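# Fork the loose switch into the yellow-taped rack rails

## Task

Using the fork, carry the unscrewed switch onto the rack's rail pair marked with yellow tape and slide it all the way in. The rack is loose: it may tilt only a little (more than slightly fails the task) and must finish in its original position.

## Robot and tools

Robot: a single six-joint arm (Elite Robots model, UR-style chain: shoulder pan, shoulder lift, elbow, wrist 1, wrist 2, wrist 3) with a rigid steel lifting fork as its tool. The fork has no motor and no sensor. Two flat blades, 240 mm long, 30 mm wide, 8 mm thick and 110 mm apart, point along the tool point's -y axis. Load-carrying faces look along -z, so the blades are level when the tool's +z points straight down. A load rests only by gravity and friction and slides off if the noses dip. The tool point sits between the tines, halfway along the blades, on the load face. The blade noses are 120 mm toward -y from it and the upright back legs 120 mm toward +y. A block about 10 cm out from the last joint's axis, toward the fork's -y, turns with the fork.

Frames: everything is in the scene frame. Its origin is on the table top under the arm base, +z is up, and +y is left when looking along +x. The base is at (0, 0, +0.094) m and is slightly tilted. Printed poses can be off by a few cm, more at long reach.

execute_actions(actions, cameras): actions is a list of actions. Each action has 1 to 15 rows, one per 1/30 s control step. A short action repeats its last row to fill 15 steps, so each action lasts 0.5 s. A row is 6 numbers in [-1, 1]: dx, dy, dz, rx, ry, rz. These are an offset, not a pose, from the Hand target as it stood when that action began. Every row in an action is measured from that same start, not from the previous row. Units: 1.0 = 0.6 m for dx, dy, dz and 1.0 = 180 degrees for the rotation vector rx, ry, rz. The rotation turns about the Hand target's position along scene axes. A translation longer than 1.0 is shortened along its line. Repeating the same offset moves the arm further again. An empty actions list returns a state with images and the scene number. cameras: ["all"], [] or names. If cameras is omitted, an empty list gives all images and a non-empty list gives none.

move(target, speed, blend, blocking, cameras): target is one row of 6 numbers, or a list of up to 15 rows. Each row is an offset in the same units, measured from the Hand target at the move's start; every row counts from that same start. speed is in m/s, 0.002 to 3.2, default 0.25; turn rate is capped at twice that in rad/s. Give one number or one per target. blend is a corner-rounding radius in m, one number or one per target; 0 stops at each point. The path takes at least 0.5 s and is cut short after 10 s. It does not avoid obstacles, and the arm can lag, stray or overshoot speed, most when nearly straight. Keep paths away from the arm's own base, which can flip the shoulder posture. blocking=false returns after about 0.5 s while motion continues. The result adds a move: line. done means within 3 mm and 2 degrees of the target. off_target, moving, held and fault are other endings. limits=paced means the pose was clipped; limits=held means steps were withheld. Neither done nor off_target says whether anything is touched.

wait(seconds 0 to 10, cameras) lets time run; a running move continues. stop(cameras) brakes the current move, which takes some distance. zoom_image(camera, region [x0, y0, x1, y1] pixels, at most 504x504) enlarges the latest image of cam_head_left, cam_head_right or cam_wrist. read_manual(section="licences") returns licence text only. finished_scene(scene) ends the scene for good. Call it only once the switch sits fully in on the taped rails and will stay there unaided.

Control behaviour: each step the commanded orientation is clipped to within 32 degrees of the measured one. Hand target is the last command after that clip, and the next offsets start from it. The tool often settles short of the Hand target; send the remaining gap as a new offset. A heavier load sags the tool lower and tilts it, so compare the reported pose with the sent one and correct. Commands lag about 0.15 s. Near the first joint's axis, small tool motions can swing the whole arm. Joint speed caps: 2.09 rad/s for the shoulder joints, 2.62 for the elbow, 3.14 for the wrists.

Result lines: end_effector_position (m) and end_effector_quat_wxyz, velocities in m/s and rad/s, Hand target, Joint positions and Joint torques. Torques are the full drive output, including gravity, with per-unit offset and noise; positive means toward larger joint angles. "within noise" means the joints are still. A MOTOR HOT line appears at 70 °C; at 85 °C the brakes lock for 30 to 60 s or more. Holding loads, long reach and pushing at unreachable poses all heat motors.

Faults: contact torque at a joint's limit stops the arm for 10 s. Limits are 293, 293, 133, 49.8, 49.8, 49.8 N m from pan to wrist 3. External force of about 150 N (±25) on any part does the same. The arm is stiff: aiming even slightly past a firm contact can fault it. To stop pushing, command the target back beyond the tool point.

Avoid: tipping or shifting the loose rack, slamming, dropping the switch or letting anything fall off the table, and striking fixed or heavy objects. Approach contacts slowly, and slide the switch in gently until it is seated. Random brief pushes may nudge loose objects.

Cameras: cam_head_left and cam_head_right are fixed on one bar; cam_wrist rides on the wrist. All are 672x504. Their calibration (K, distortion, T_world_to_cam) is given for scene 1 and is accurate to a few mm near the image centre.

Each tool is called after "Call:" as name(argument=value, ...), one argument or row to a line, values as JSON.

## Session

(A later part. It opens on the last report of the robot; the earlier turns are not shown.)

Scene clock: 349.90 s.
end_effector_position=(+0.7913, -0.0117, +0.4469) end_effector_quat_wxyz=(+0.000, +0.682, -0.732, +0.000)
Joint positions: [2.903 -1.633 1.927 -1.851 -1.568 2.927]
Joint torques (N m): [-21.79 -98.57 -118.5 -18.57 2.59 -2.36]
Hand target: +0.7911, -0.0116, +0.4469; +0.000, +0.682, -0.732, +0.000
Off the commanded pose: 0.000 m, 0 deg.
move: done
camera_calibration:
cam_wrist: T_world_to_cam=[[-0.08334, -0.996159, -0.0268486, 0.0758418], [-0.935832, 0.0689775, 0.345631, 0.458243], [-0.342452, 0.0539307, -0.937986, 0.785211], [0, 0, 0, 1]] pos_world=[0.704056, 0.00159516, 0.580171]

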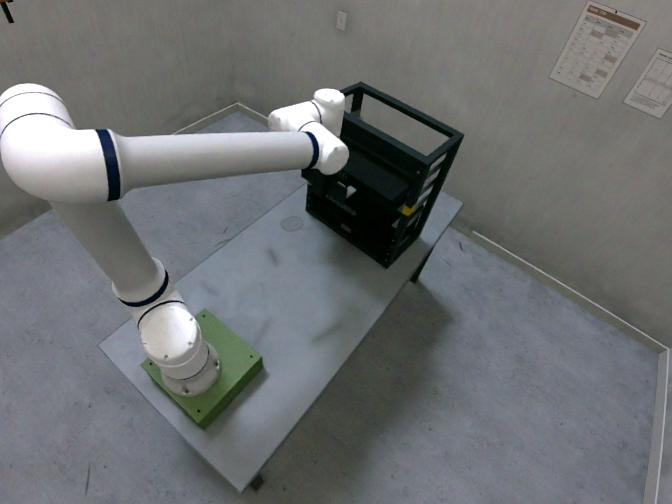

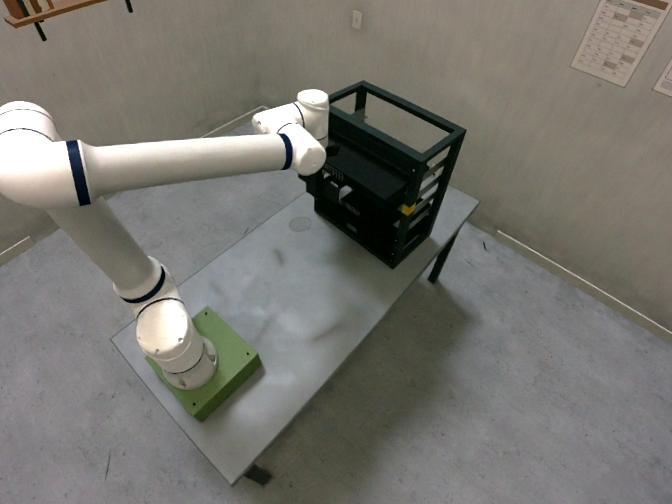

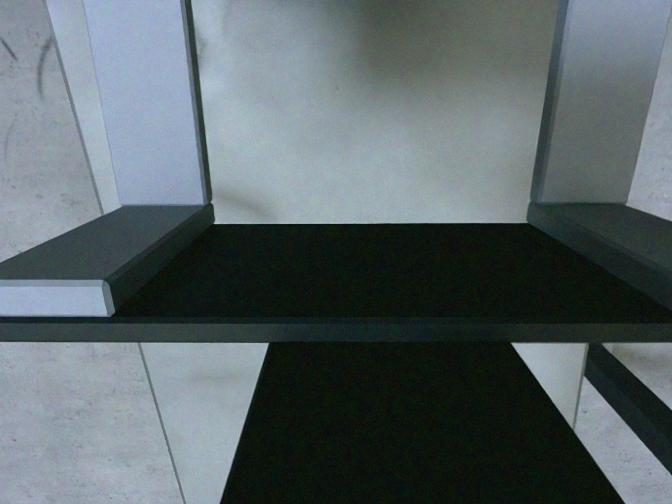

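Call:
move(
  target=[
    [-0.3491, 0.0250, 0, 0, 0, 0],
    [-0.3491, 0.0250, -0.1482, 0, 0, 0],
  ],
  speed=[0.2, 0.12],
  blend=[0.01, 0],
  cameras=["all"],
)

Call:
zoom_image(
  camera="cam_head_right",
  region=[230, 100, 450, 290],
)

Call:
zoom_image(
  camera="cam_head_left",
  region=[230, 100, 450, 290],
)

Scene clock: 358.43 s.
end_effector_position=(+0.5817, +0.0033, +0.3582) end_effector_quat_wxyz=(+0.000, +0.682, -0.732, +0.000)
Joint positions: [2.795 -1.99 2.346 -1.913 -1.569 2.82]
Joint torques (N m): [10.11 -25.3 -115.54 -23.39 4.57 3.29]
Hand target: +0.5817, +0.0034, +0.3580; +0.000, +0.682, -0.732, +0.000
Off the commanded pose: 0.000 m, 0 deg.
move: done
camera_calibration:
cam_wrist: T_world_to_cam=[[-0.08334, -0.996159, -0.0268486, 0.0709264], [-0.935832, 0.0689775, 0.345631, 0.291622], [-0.342452, 0.0539307, -0.937986, 0.629391], [0, 0, 0, 1]] pos_world=[0.494356, 0.0165952, 0.491471]

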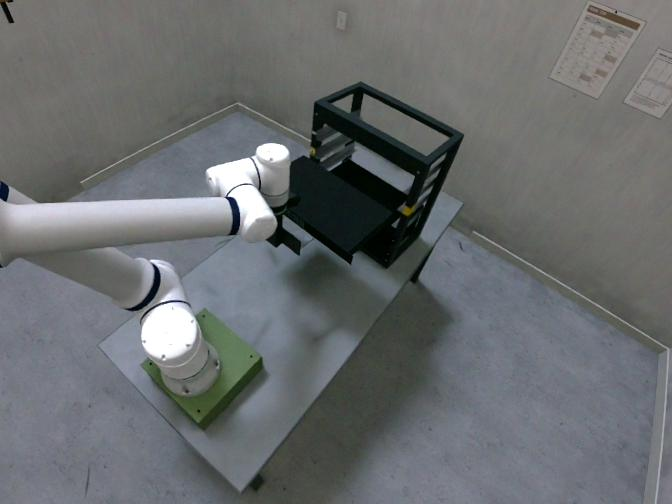

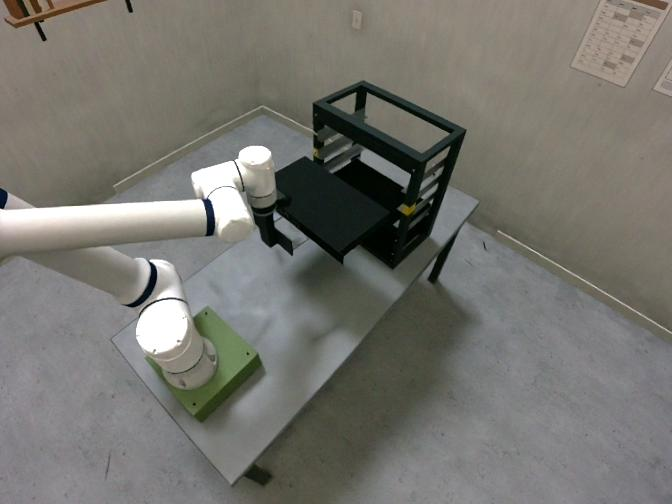

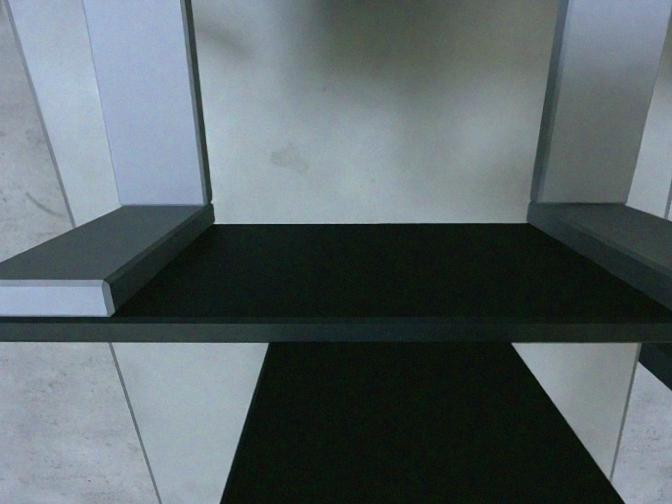

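Scaled by 2.291.

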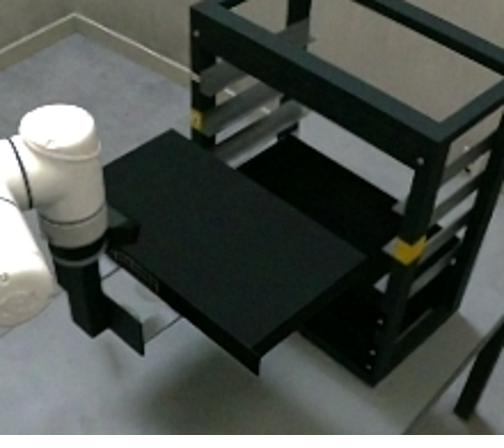

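Scaled by 2.291.

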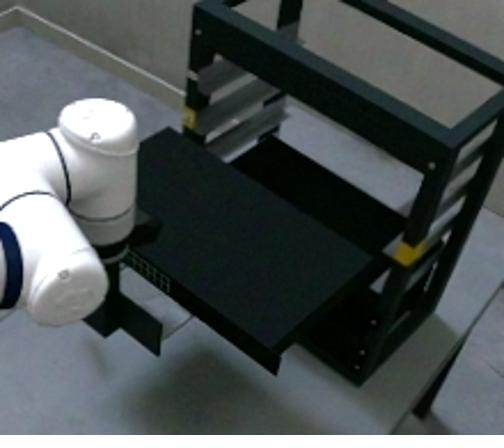

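Call:
move(
  target=[0.1829, -0.0131, 0, 0, 0, 0],
  speed=0.15,
  cameras=["cam_head_left", "cam_head_right"],
)

Call:
zoom_image(
  camera="cam_head_right",
  region=[280, 110, 440, 270],
)

Call:
zoom_image(
  camera="cam_head_left",
  region=[280, 110, 440, 270],
)

Scene clock: 367.90 s.
end_effector_position=(+0.6912, -0.0045, +0.3580) end_effector_quat_wxyz=(+0.000, +0.682, -0.732, +0.000)
Joint positions: [2.863 -1.758 2.198 -1.997 -1.568 2.887]
Joint torques (N m): [9.97 -52.44 -136.85 -23.42 -0.01 3.15]
Hand target: +0.6914, -0.0045, +0.3580; +0.000, +0.682, -0.732, +0.000
Off the commanded pose: 0.000 m, 0 deg.
move: done
Images, in order (width x height): cam_head_left 672x504, cam_head_right 672x504.

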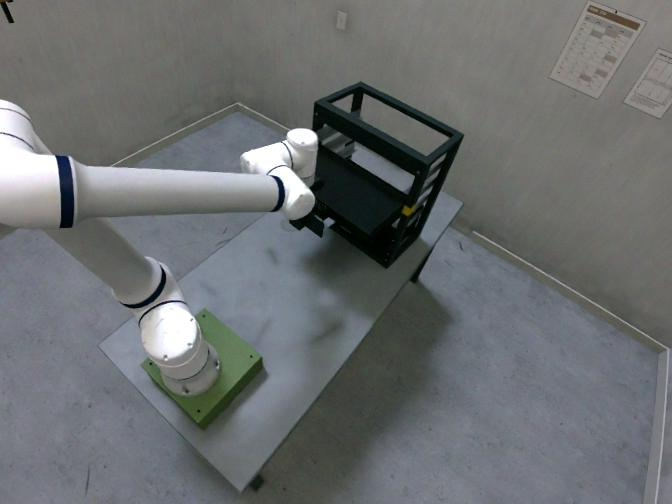

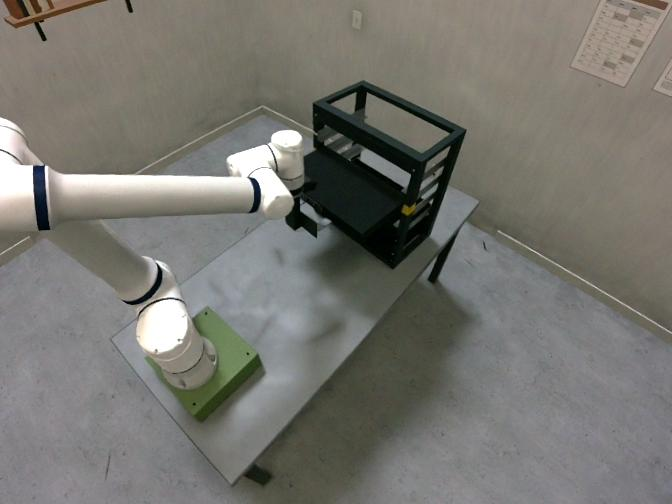

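Scaled by 3.150.

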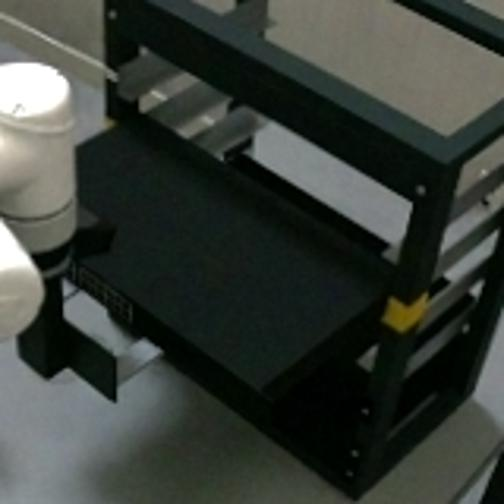

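Scaled by 3.150.

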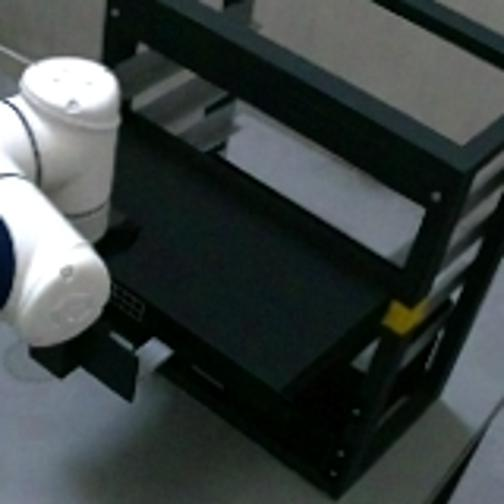

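Call:
move(
  target=[
    [0.3326, -0.0238, 0, 0, 0, 0],
    [0.3759, -0.0269, 0, 0, 0, 0],
  ],
  speed=[0.15, 0.03],
  blend=[0.005, 0],
  cameras=["all"],
)

Call:
zoom_image(
  camera="cam_head_right",
  region=[290, 100, 450, 260],
)

Call:
zoom_image(
  camera="cam_head_left",
  region=[290, 100, 450, 260],
)

Scene clock: 379.53 s.
end_effector_position=(+0.9167, -0.0206, +0.3580) end_effector_quat_wxyz=(+0.000, +0.682, -0.732, +0.000)
Joint positions: [2.939 -1.373 1.816 -2.001 -1.567 2.963]
Joint torques (N m): [9.41 -102.89 -144.22 -21.39 0.86 3.41]
Hand target: +0.9170, -0.0206, +0.3580; +0.000, +0.682, -0.732, +0.000
Off the commanded pose: 0.000 m, 0 deg.
move: done
camera_calibration:
cam_wrist: T_world_to_cam=[[-0.0832536, -0.996166, -0.0268711, 0.0749794], [-0.935807, 0.0688836, 0.345718, 0.606873], [-0.342541, 0.0539285, -0.937954, 0.745306], [0, 0, 0, 1]] pos_world=[0.829456, -0.00730479, 0.49127]

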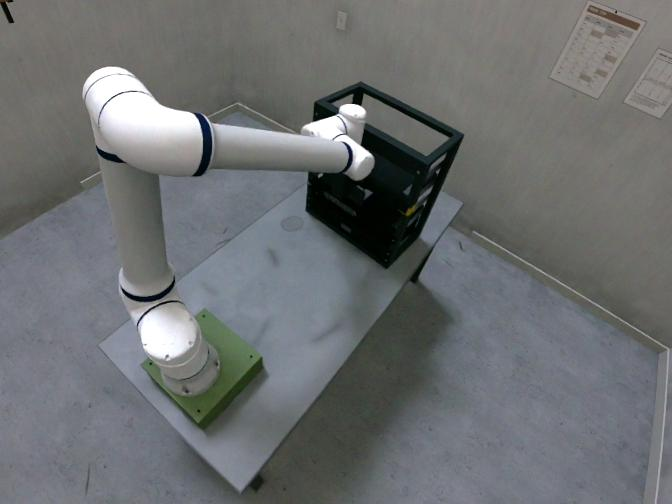

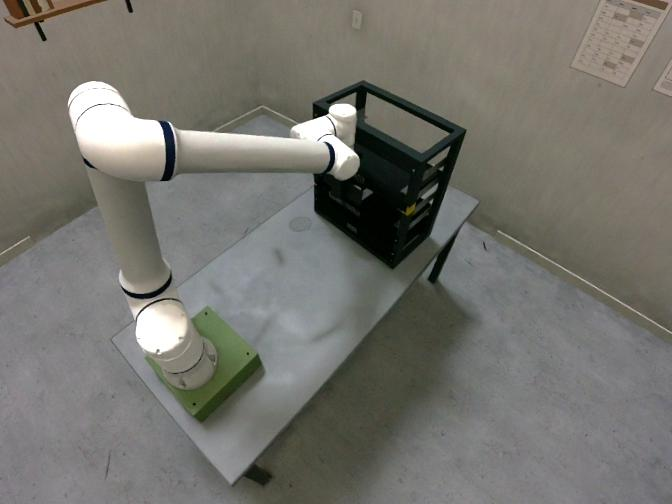

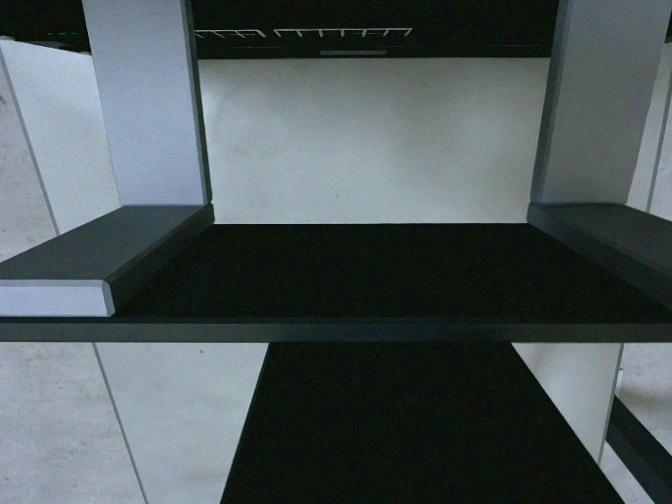

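Scaled by 3.150.

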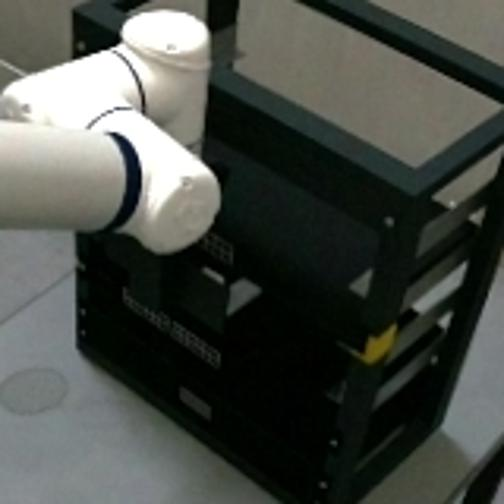

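Scaled by 3.150.

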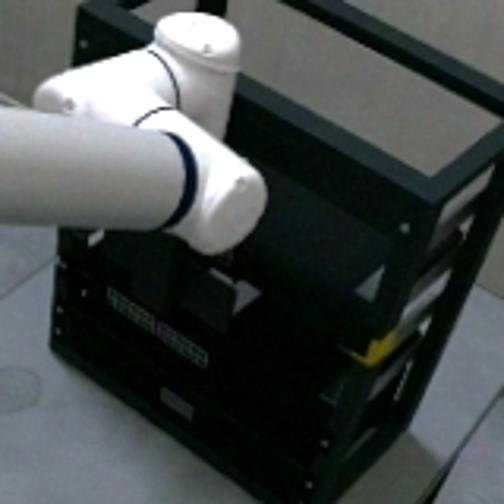

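Call:
move(
  target=[0, 0, -0.0367, 0, 0, 0],
  speed=0.025,
  cameras=["all"],
)

Call:
zoom_image(
  camera="cam_head_right",
  region=[290, 100, 450, 260],
)

Call:
zoom_image(
  camera="cam_head_left",
  region=[290, 100, 450, 260],
)

Scene clock: 386.60 s.
end_effector_position=(+0.9170, -0.0206, +0.3362) end_effector_quat_wxyz=(+0.000, +0.682, -0.732, +0.000)
Joint positions: [2.939 -1.357 1.839 -2.039 -1.567 2.963]
Joint torques (N m): [10.47 -66.37 -68.85 -10.1 -2.19 3.07]
Hand target: +0.9170, -0.0206, +0.3360; +0.000, +0.682, -0.732, +0.000
Off the commanded pose: 0.000 m, 0 deg.
move: done
camera_calibration:
cam_wrist: T_world_to_cam=[[-0.0832464, -0.996166, -0.0268821, 0.0743098], [-0.93584, 0.0688781, 0.34563, 0.614672], [-0.342453, 0.0539297, -0.937986, 0.724874], [0, 0, 0, 1]] pos_world=[0.829656, -0.00740479, 0.46947]

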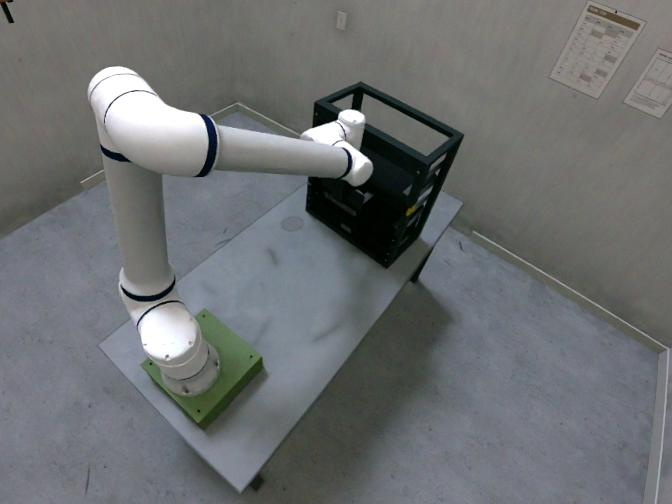

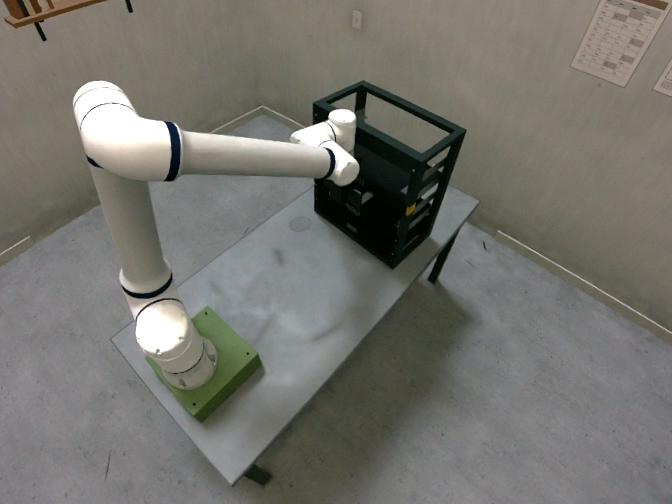

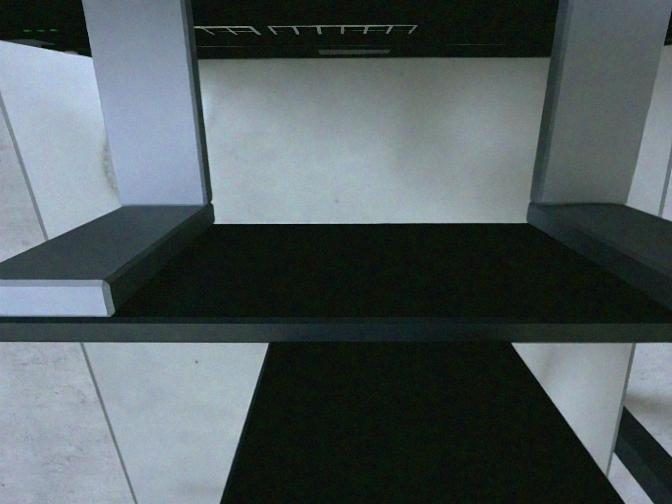

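Scaled by 3.150.

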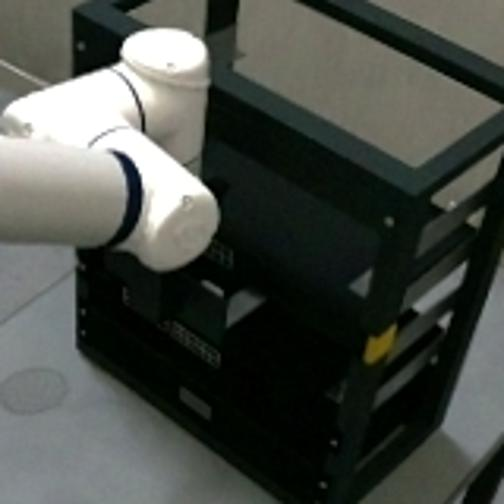

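Scaled by 3.150.

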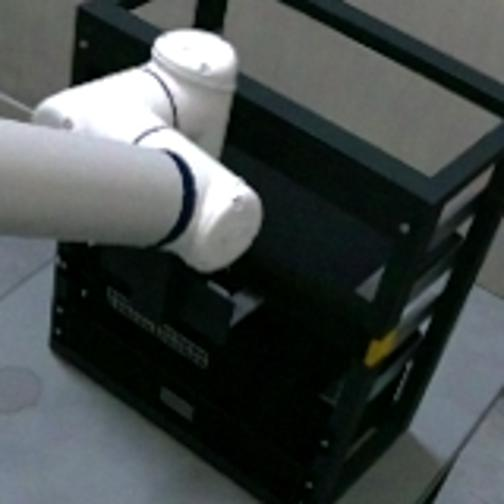

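Call:
move(
  target=[0, 0, -0.01, 0, 0, 0],
  speed=0.025,
  cameras=["cam_head_left", "cam_head_right"],
)

Call:
zoom_image(
  camera="cam_head_right",
  region=[330, 160, 430, 230],
)

Call:
zoom_image(
  camera="cam_head_left",
  region=[330, 150, 430, 230],
)

Scene clock: 393.10 s.
end_effector_position=(+0.9170, -0.0206, +0.3302) end_effector_quat_wxyz=(+0.000, +0.682, -0.732, +0.000)
Joint positions: [2.939 -1.352 1.845 -2.05 -1.567 2.963]
Joint torques (N m): [9.83 -66.27 -69.03 -10.52 -1.2 3.37]
Hand target: +0.9170, -0.0206, +0.3300; +0.000, +0.682, -0.732, +0.000
Off the commanded pose: 0.000 m, 0 deg.
move: done
Images, in order (width x height): cam_head_left 672x504, cam_head_right 672x504.

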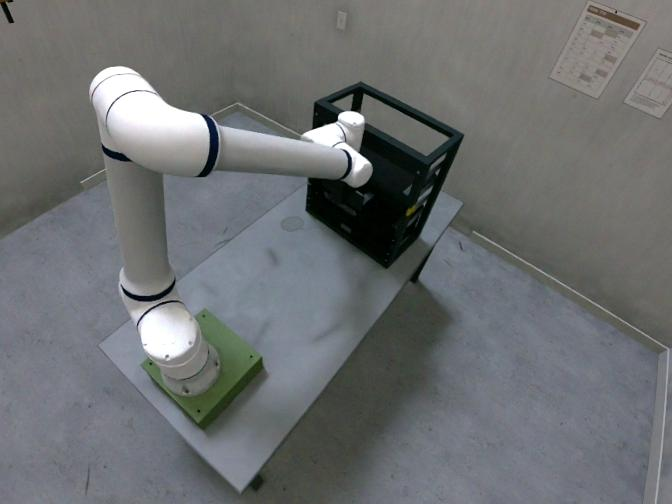

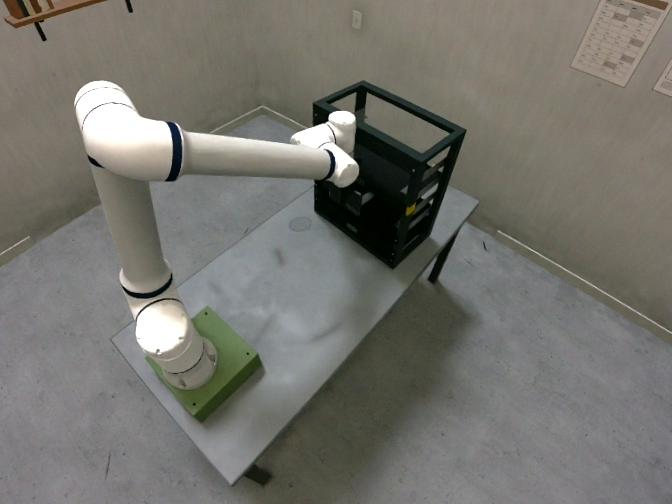

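Scaled by 5.040.

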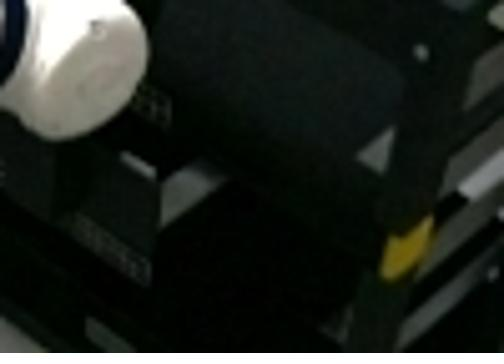

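Scaled by 5.040.

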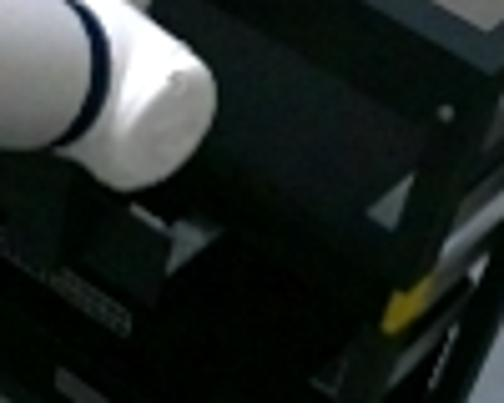

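Call:
move(
  target=[
    [-0.4255, 0.0305, 0, 0, 0, 0],
    [-0.495, 0.0677, 0.1852, -0.0358, -0.4987, 0],
  ],
  speed=[0.25, 0.5],
  blend=[0.02, 0],
  cameras=["all"],
)

Call:
zoom_image(
  camera="cam_wrist",
  region=[180, 0, 580, 230],
)

Call:
zoom_image(
  camera="cam_head_right",
  region=[300, 80, 480, 280],
)

Scene clock: 414.10 s.
end_effector_position=(+0.6199, +0.0200, +0.4411) end_effector_quat_wxyz=(+0.482, -0.482, +0.517, -0.518)
Joint positions: [2.74 -0.775 2.635 -4.988 -1.194 3.141]
Joint torques (N m): [10.73 -51.34 0.69 -9.26 -2.53 3.55]
Hand target: +0.6200, +0.0200, +0.4411; +0.482, -0.482, +0.517, -0.518
Off the commanded pose: 0.000 m, 0 deg.
move: done
camera_calibration:
cam_wrist: T_world_to_cam=[[-0.0447127, -0.998931, -0.0117375, 0.0623693], [-0.345033, 0.026468, -0.938217, 0.498549], [0.937525, -0.0379004, -0.345848, -0.333474], [0, 0, 0, 1]] pos_world=[0.487445, 0.0364682, 0.353148]

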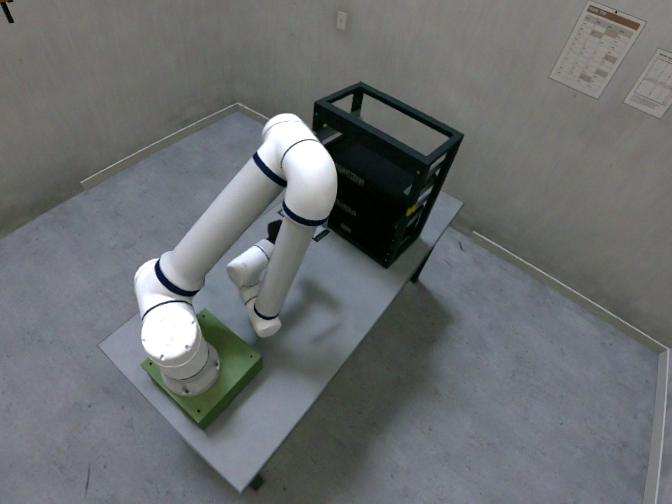

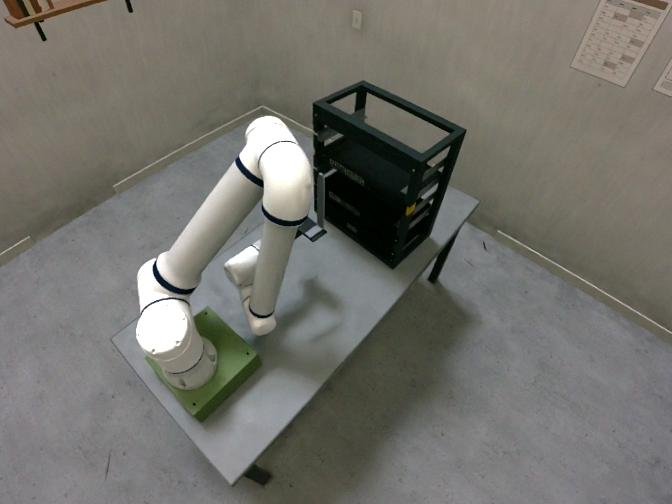

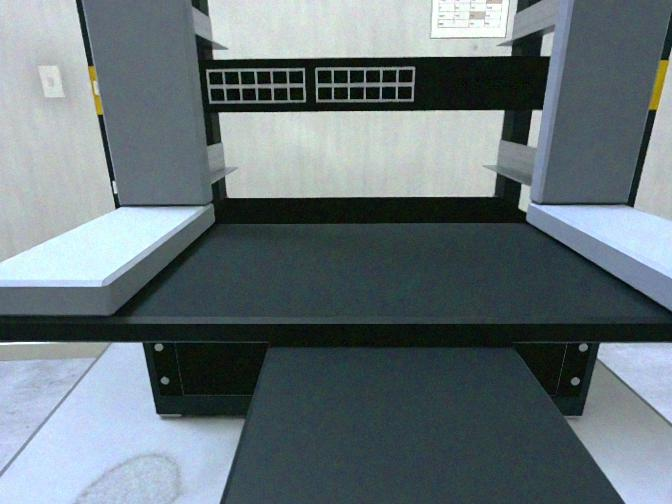

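Scaled by 1.260.

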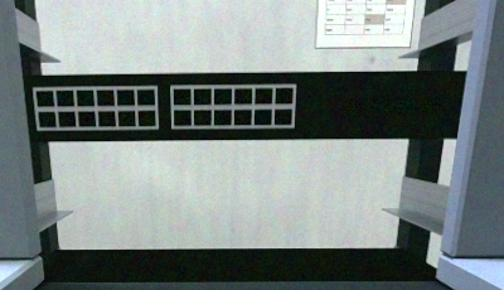

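Scaled by 2.520.

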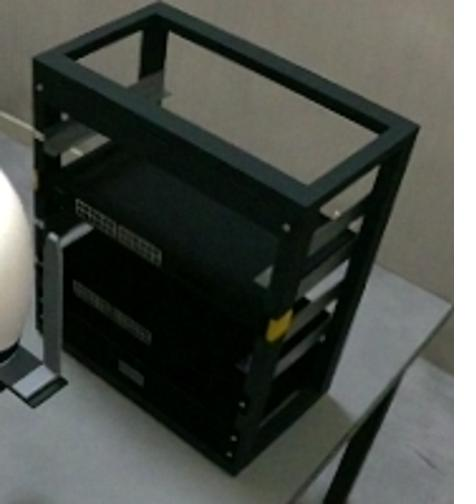

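Call:
zoom_image(
  camera="cam_wrist",
  region=[195, 45, 315, 125],
)

Call:
zoom_image(
  camera="cam_wrist",
  region=[310, 45, 430, 125],
)

Call:
zoom_image(
  camera="cam_head_right",
  region=[380, 160, 440, 270],
)

Call:
zoom_image(
  camera="cam_head_left",
  region=[370, 160, 440, 270],
)

Scaled by 4.200.

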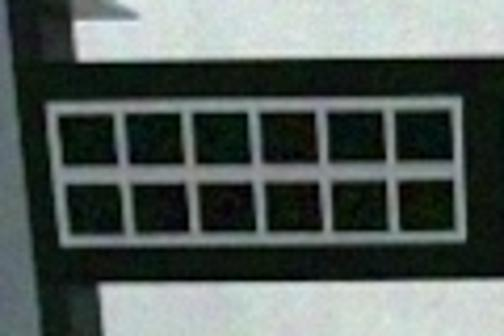

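Scaled by 4.200.

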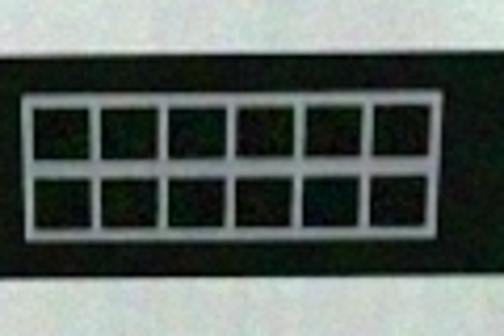

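Scaled by 4.582.

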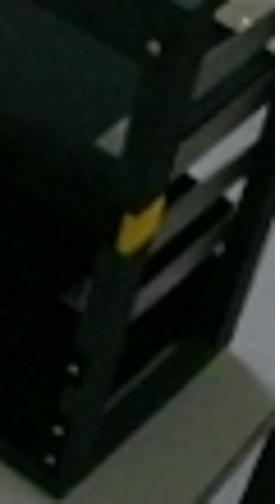

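Scaled by 4.582.

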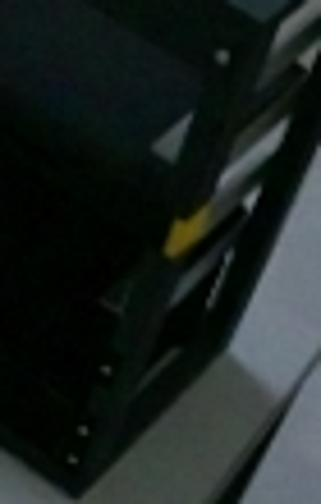

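Call:
move(
  target=[0.1772, -0.0449, -0.1152, 0.0358, 0.4987, 0],
  speed=0.45,
  cameras=["cam_head_right", "cam_head_left"],
)

Call:
zoom_image(
  camera="cam_head_right",
  region=[280, 130, 400, 230],
)

Call:
zoom_image(
  camera="cam_head_left",
  region=[280, 130, 400, 230],
)

Scene clock: 461.77 s.
end_effector_position=(+0.7262, -0.0069, +0.3720) end_effector_quat_wxyz=(+0.000, +0.682, -0.732, +0.000) end_effector_velocity=(+0.000, +0.000, +0.001) end_effector_angular_velocity=(+0.000, +0.002, +0.000)
Joint positions: [2.879 -1.704 2.128 -1.982 -1.568 2.903]
Joint velocities: [0 0 -0.002 0.005 0 0.001]
Joint torques (N m): [10.73 -29.77 -95.6 -5.14 -1.88 3.26]
Hand target: +0.7263, -0.0069, +0.3720; +0.000, +0.682, -0.732, +0.000
Off the commanded pose: 0.000 m, 0 deg.
move: done
Images, in order (width x height): cam_head_left 672x504, cam_head_right 672x504.

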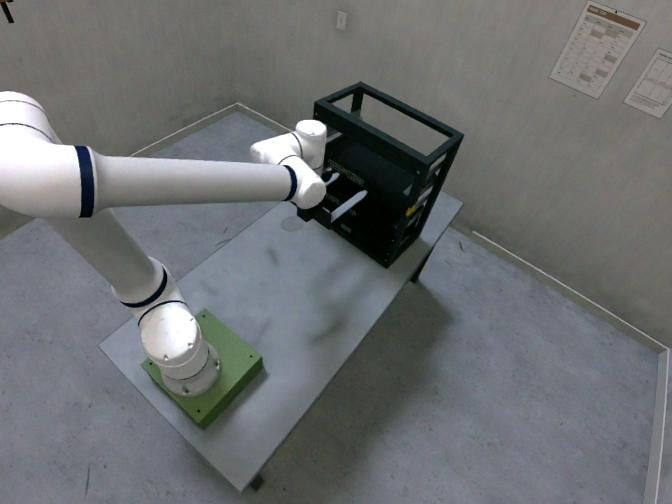

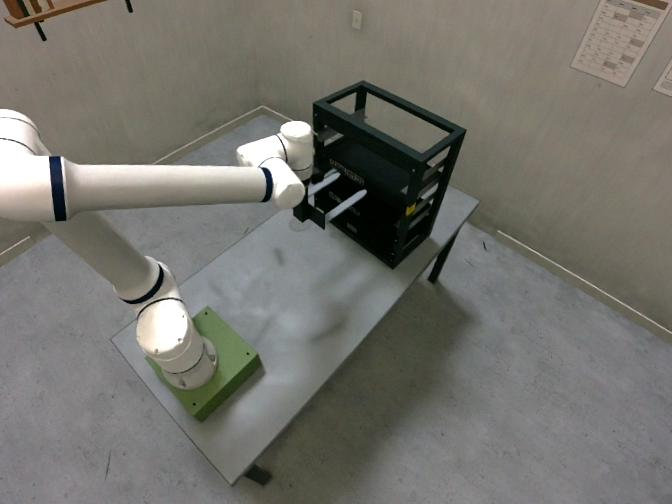

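Scaled by 4.200.

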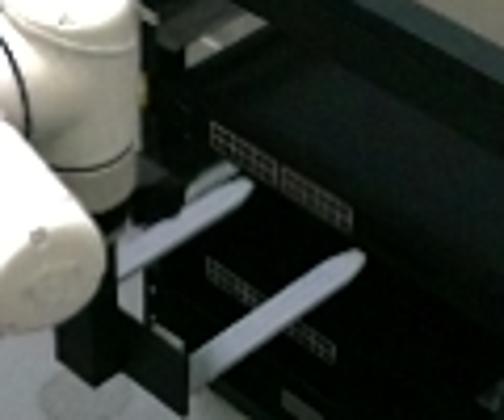

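Scaled by 4.200.

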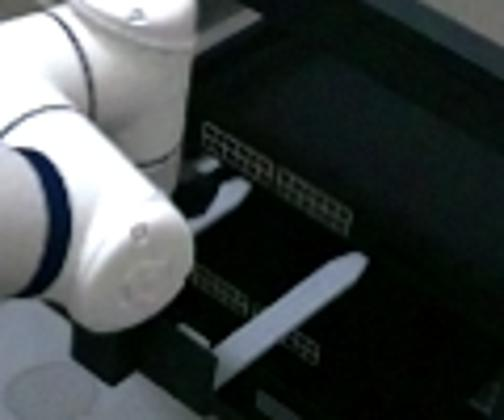

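Call:
move(
  target=[0.0432, -0.0031, 0, 0, 0, 0],
  speed=0.05,
)

Call:
move(
  target=[0.005, -0.00036, 0, 0, 0, 0],
  speed=0.01,
  cameras=["cam_head_right", "cam_head_left"],
)

Call:
zoom_image(
  camera="cam_head_right",
  region=[280, 130, 400, 230],
)

Scene clock: 466.00 s.
end_effector_position=(+0.7519, -0.0088, +0.3719) end_effector_quat_wxyz=(+0.000, +0.682, -0.732, +0.000)
Joint positions: [2.889 -1.657 2.087 -1.988 -1.568 2.913]
Joint torques (N m): [12.05 -35.32 -106.01 -12.13 1.55 1.08]
Hand target: +0.7522, -0.0088, +0.3720; +0.000, +0.682, -0.732, +0.000
Off the commanded pose: 0.000 m, 0 deg.
move: done

Scene clock: 476.47 s.
end_effector_position=(+0.7521, -0.0087, +0.3701) end_effector_quat_wxyz=(+0.001, +0.682, -0.732, -0.002)
Joint positions: [2.89 -1.653 2.085 -1.984 -1.569 2.915]
Joint torques (N m): [-7.13 -51.16 -82.47 -8.33 -0.08 0.67]
Hand target: +0.7521, -0.0087, +0.3701; +0.001, +0.682, -0.732, -0.002 (not the last commanded pose)
Off the commanded pose: 0.004 m, 0 deg.
FORCE FAULT: contact force on the arm reached its limit, and the arm stopped for 10 seconds. The contact can be on any part of the arm, not only on its tool. That time counts as 20 of the actions that you can send in this scene. The arm's remaining commands of this call were not run. The arm's target is now where it stood when the stop ended, not its last command. The arm accepts commands again.
move: fault
Images, in order (width x height): cam_head_left 672x504, cam_head_right 672x504.

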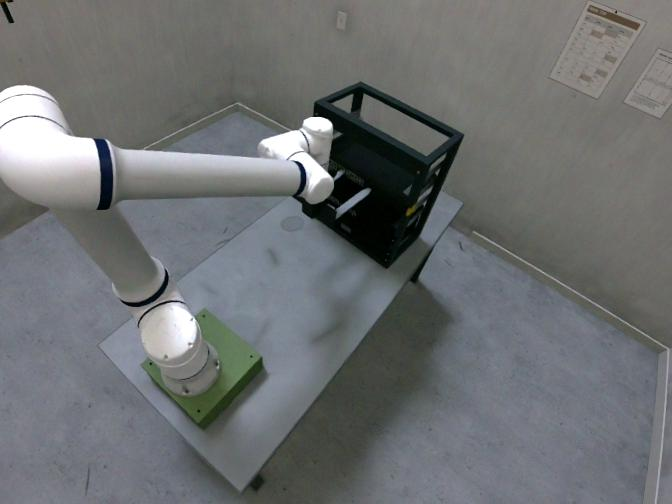

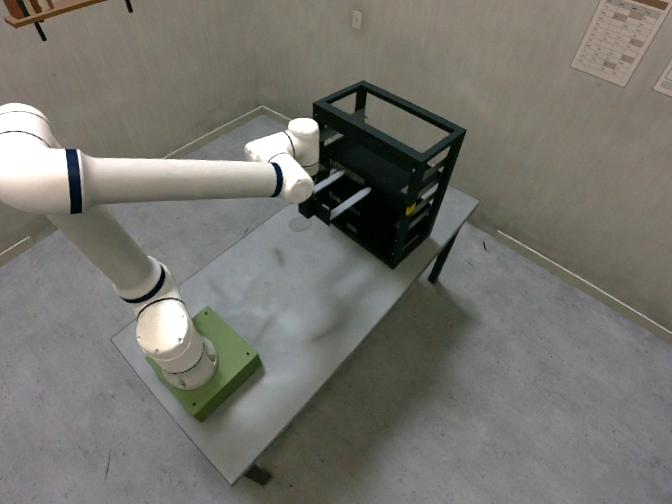

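Scaled by 4.200.

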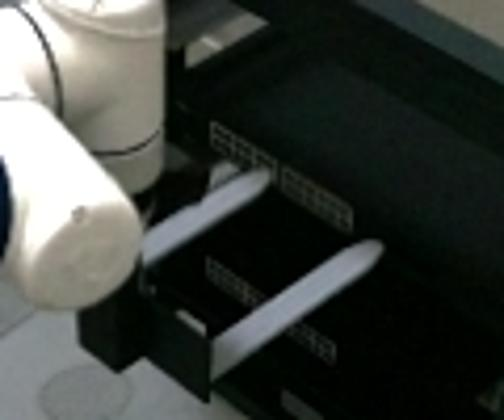

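Call:
move(
  target=[-0.1662, 0.0119, 0.003, 0, 0, 0],
  speed=0.15,
  cameras=["all"],
)

Call:
zoom_image(
  camera="cam_head_right",
  region=[300, 70, 480, 280],
)

Call:
zoom_image(
  camera="cam_head_left",
  region=[290, 70, 470, 280],
)

Scene clock: 485.10 s.
end_effector_position=(+0.6525, -0.0016, +0.3719) end_effector_quat_wxyz=(+0.001, +0.682, -0.732, -0.002)
Joint positions: [2.844 -1.844 2.231 -1.939 -1.569 2.869]
Joint torques (N m): [-21.57 -44.18 -71.22 -5.16 0.67 -2.17]
Hand target: +0.6524, -0.0016, +0.3719; +0.001, +0.682, -0.732, -0.002
Off the commanded pose: 0.000 m, 0 deg.
move: done
camera_calibration:
cam_wrist: T_world_to_cam=[[-0.0842535, -0.996076, -0.0271021, 0.0729368], [-0.93403, 0.0694721, 0.350373, 0.350647], [-0.347116, 0.0548344, -0.936218, 0.669229], [0, 0, 0, 1]] pos_world=[0.56596, 0.0115936, 0.505664]

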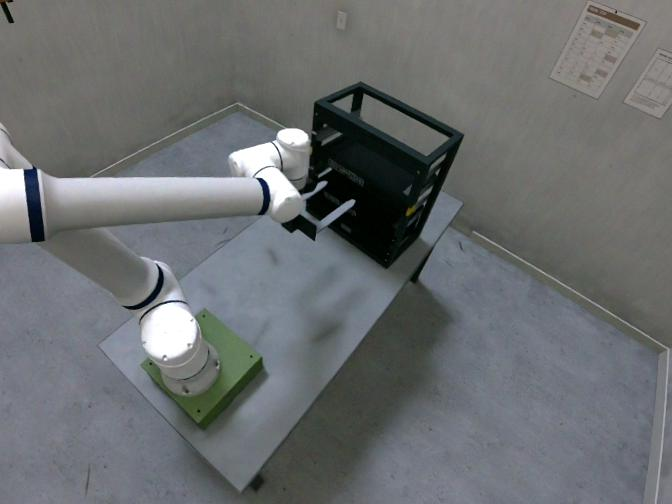

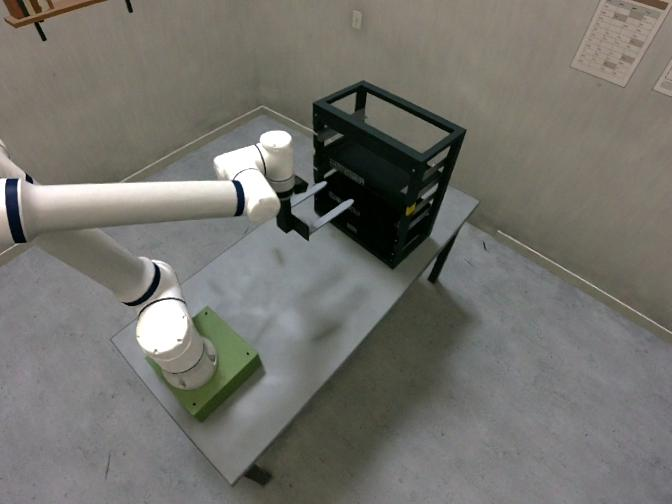

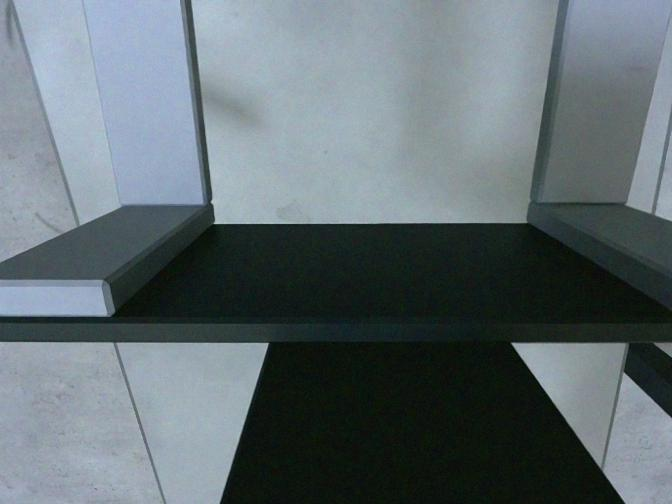

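Scaled by 2.400.

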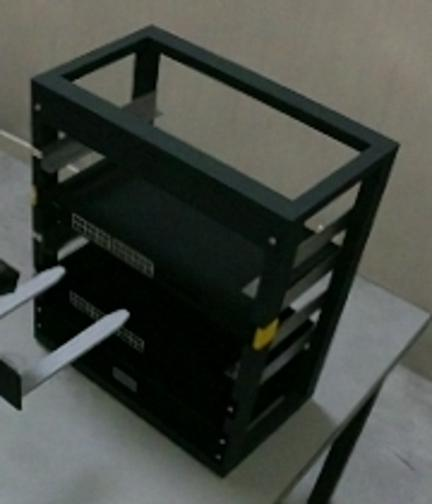

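Scaled by 2.400.

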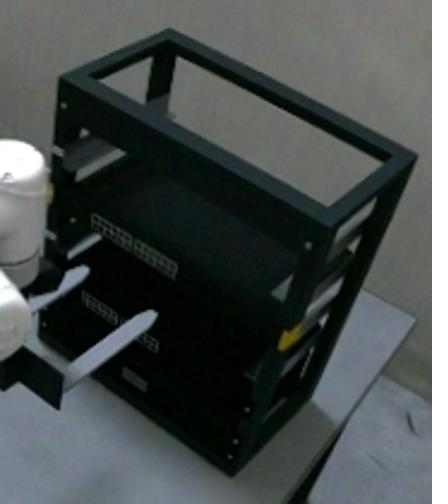

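Call:
finished_scene(
  scene=1,
)

The scene is finished: the task was done.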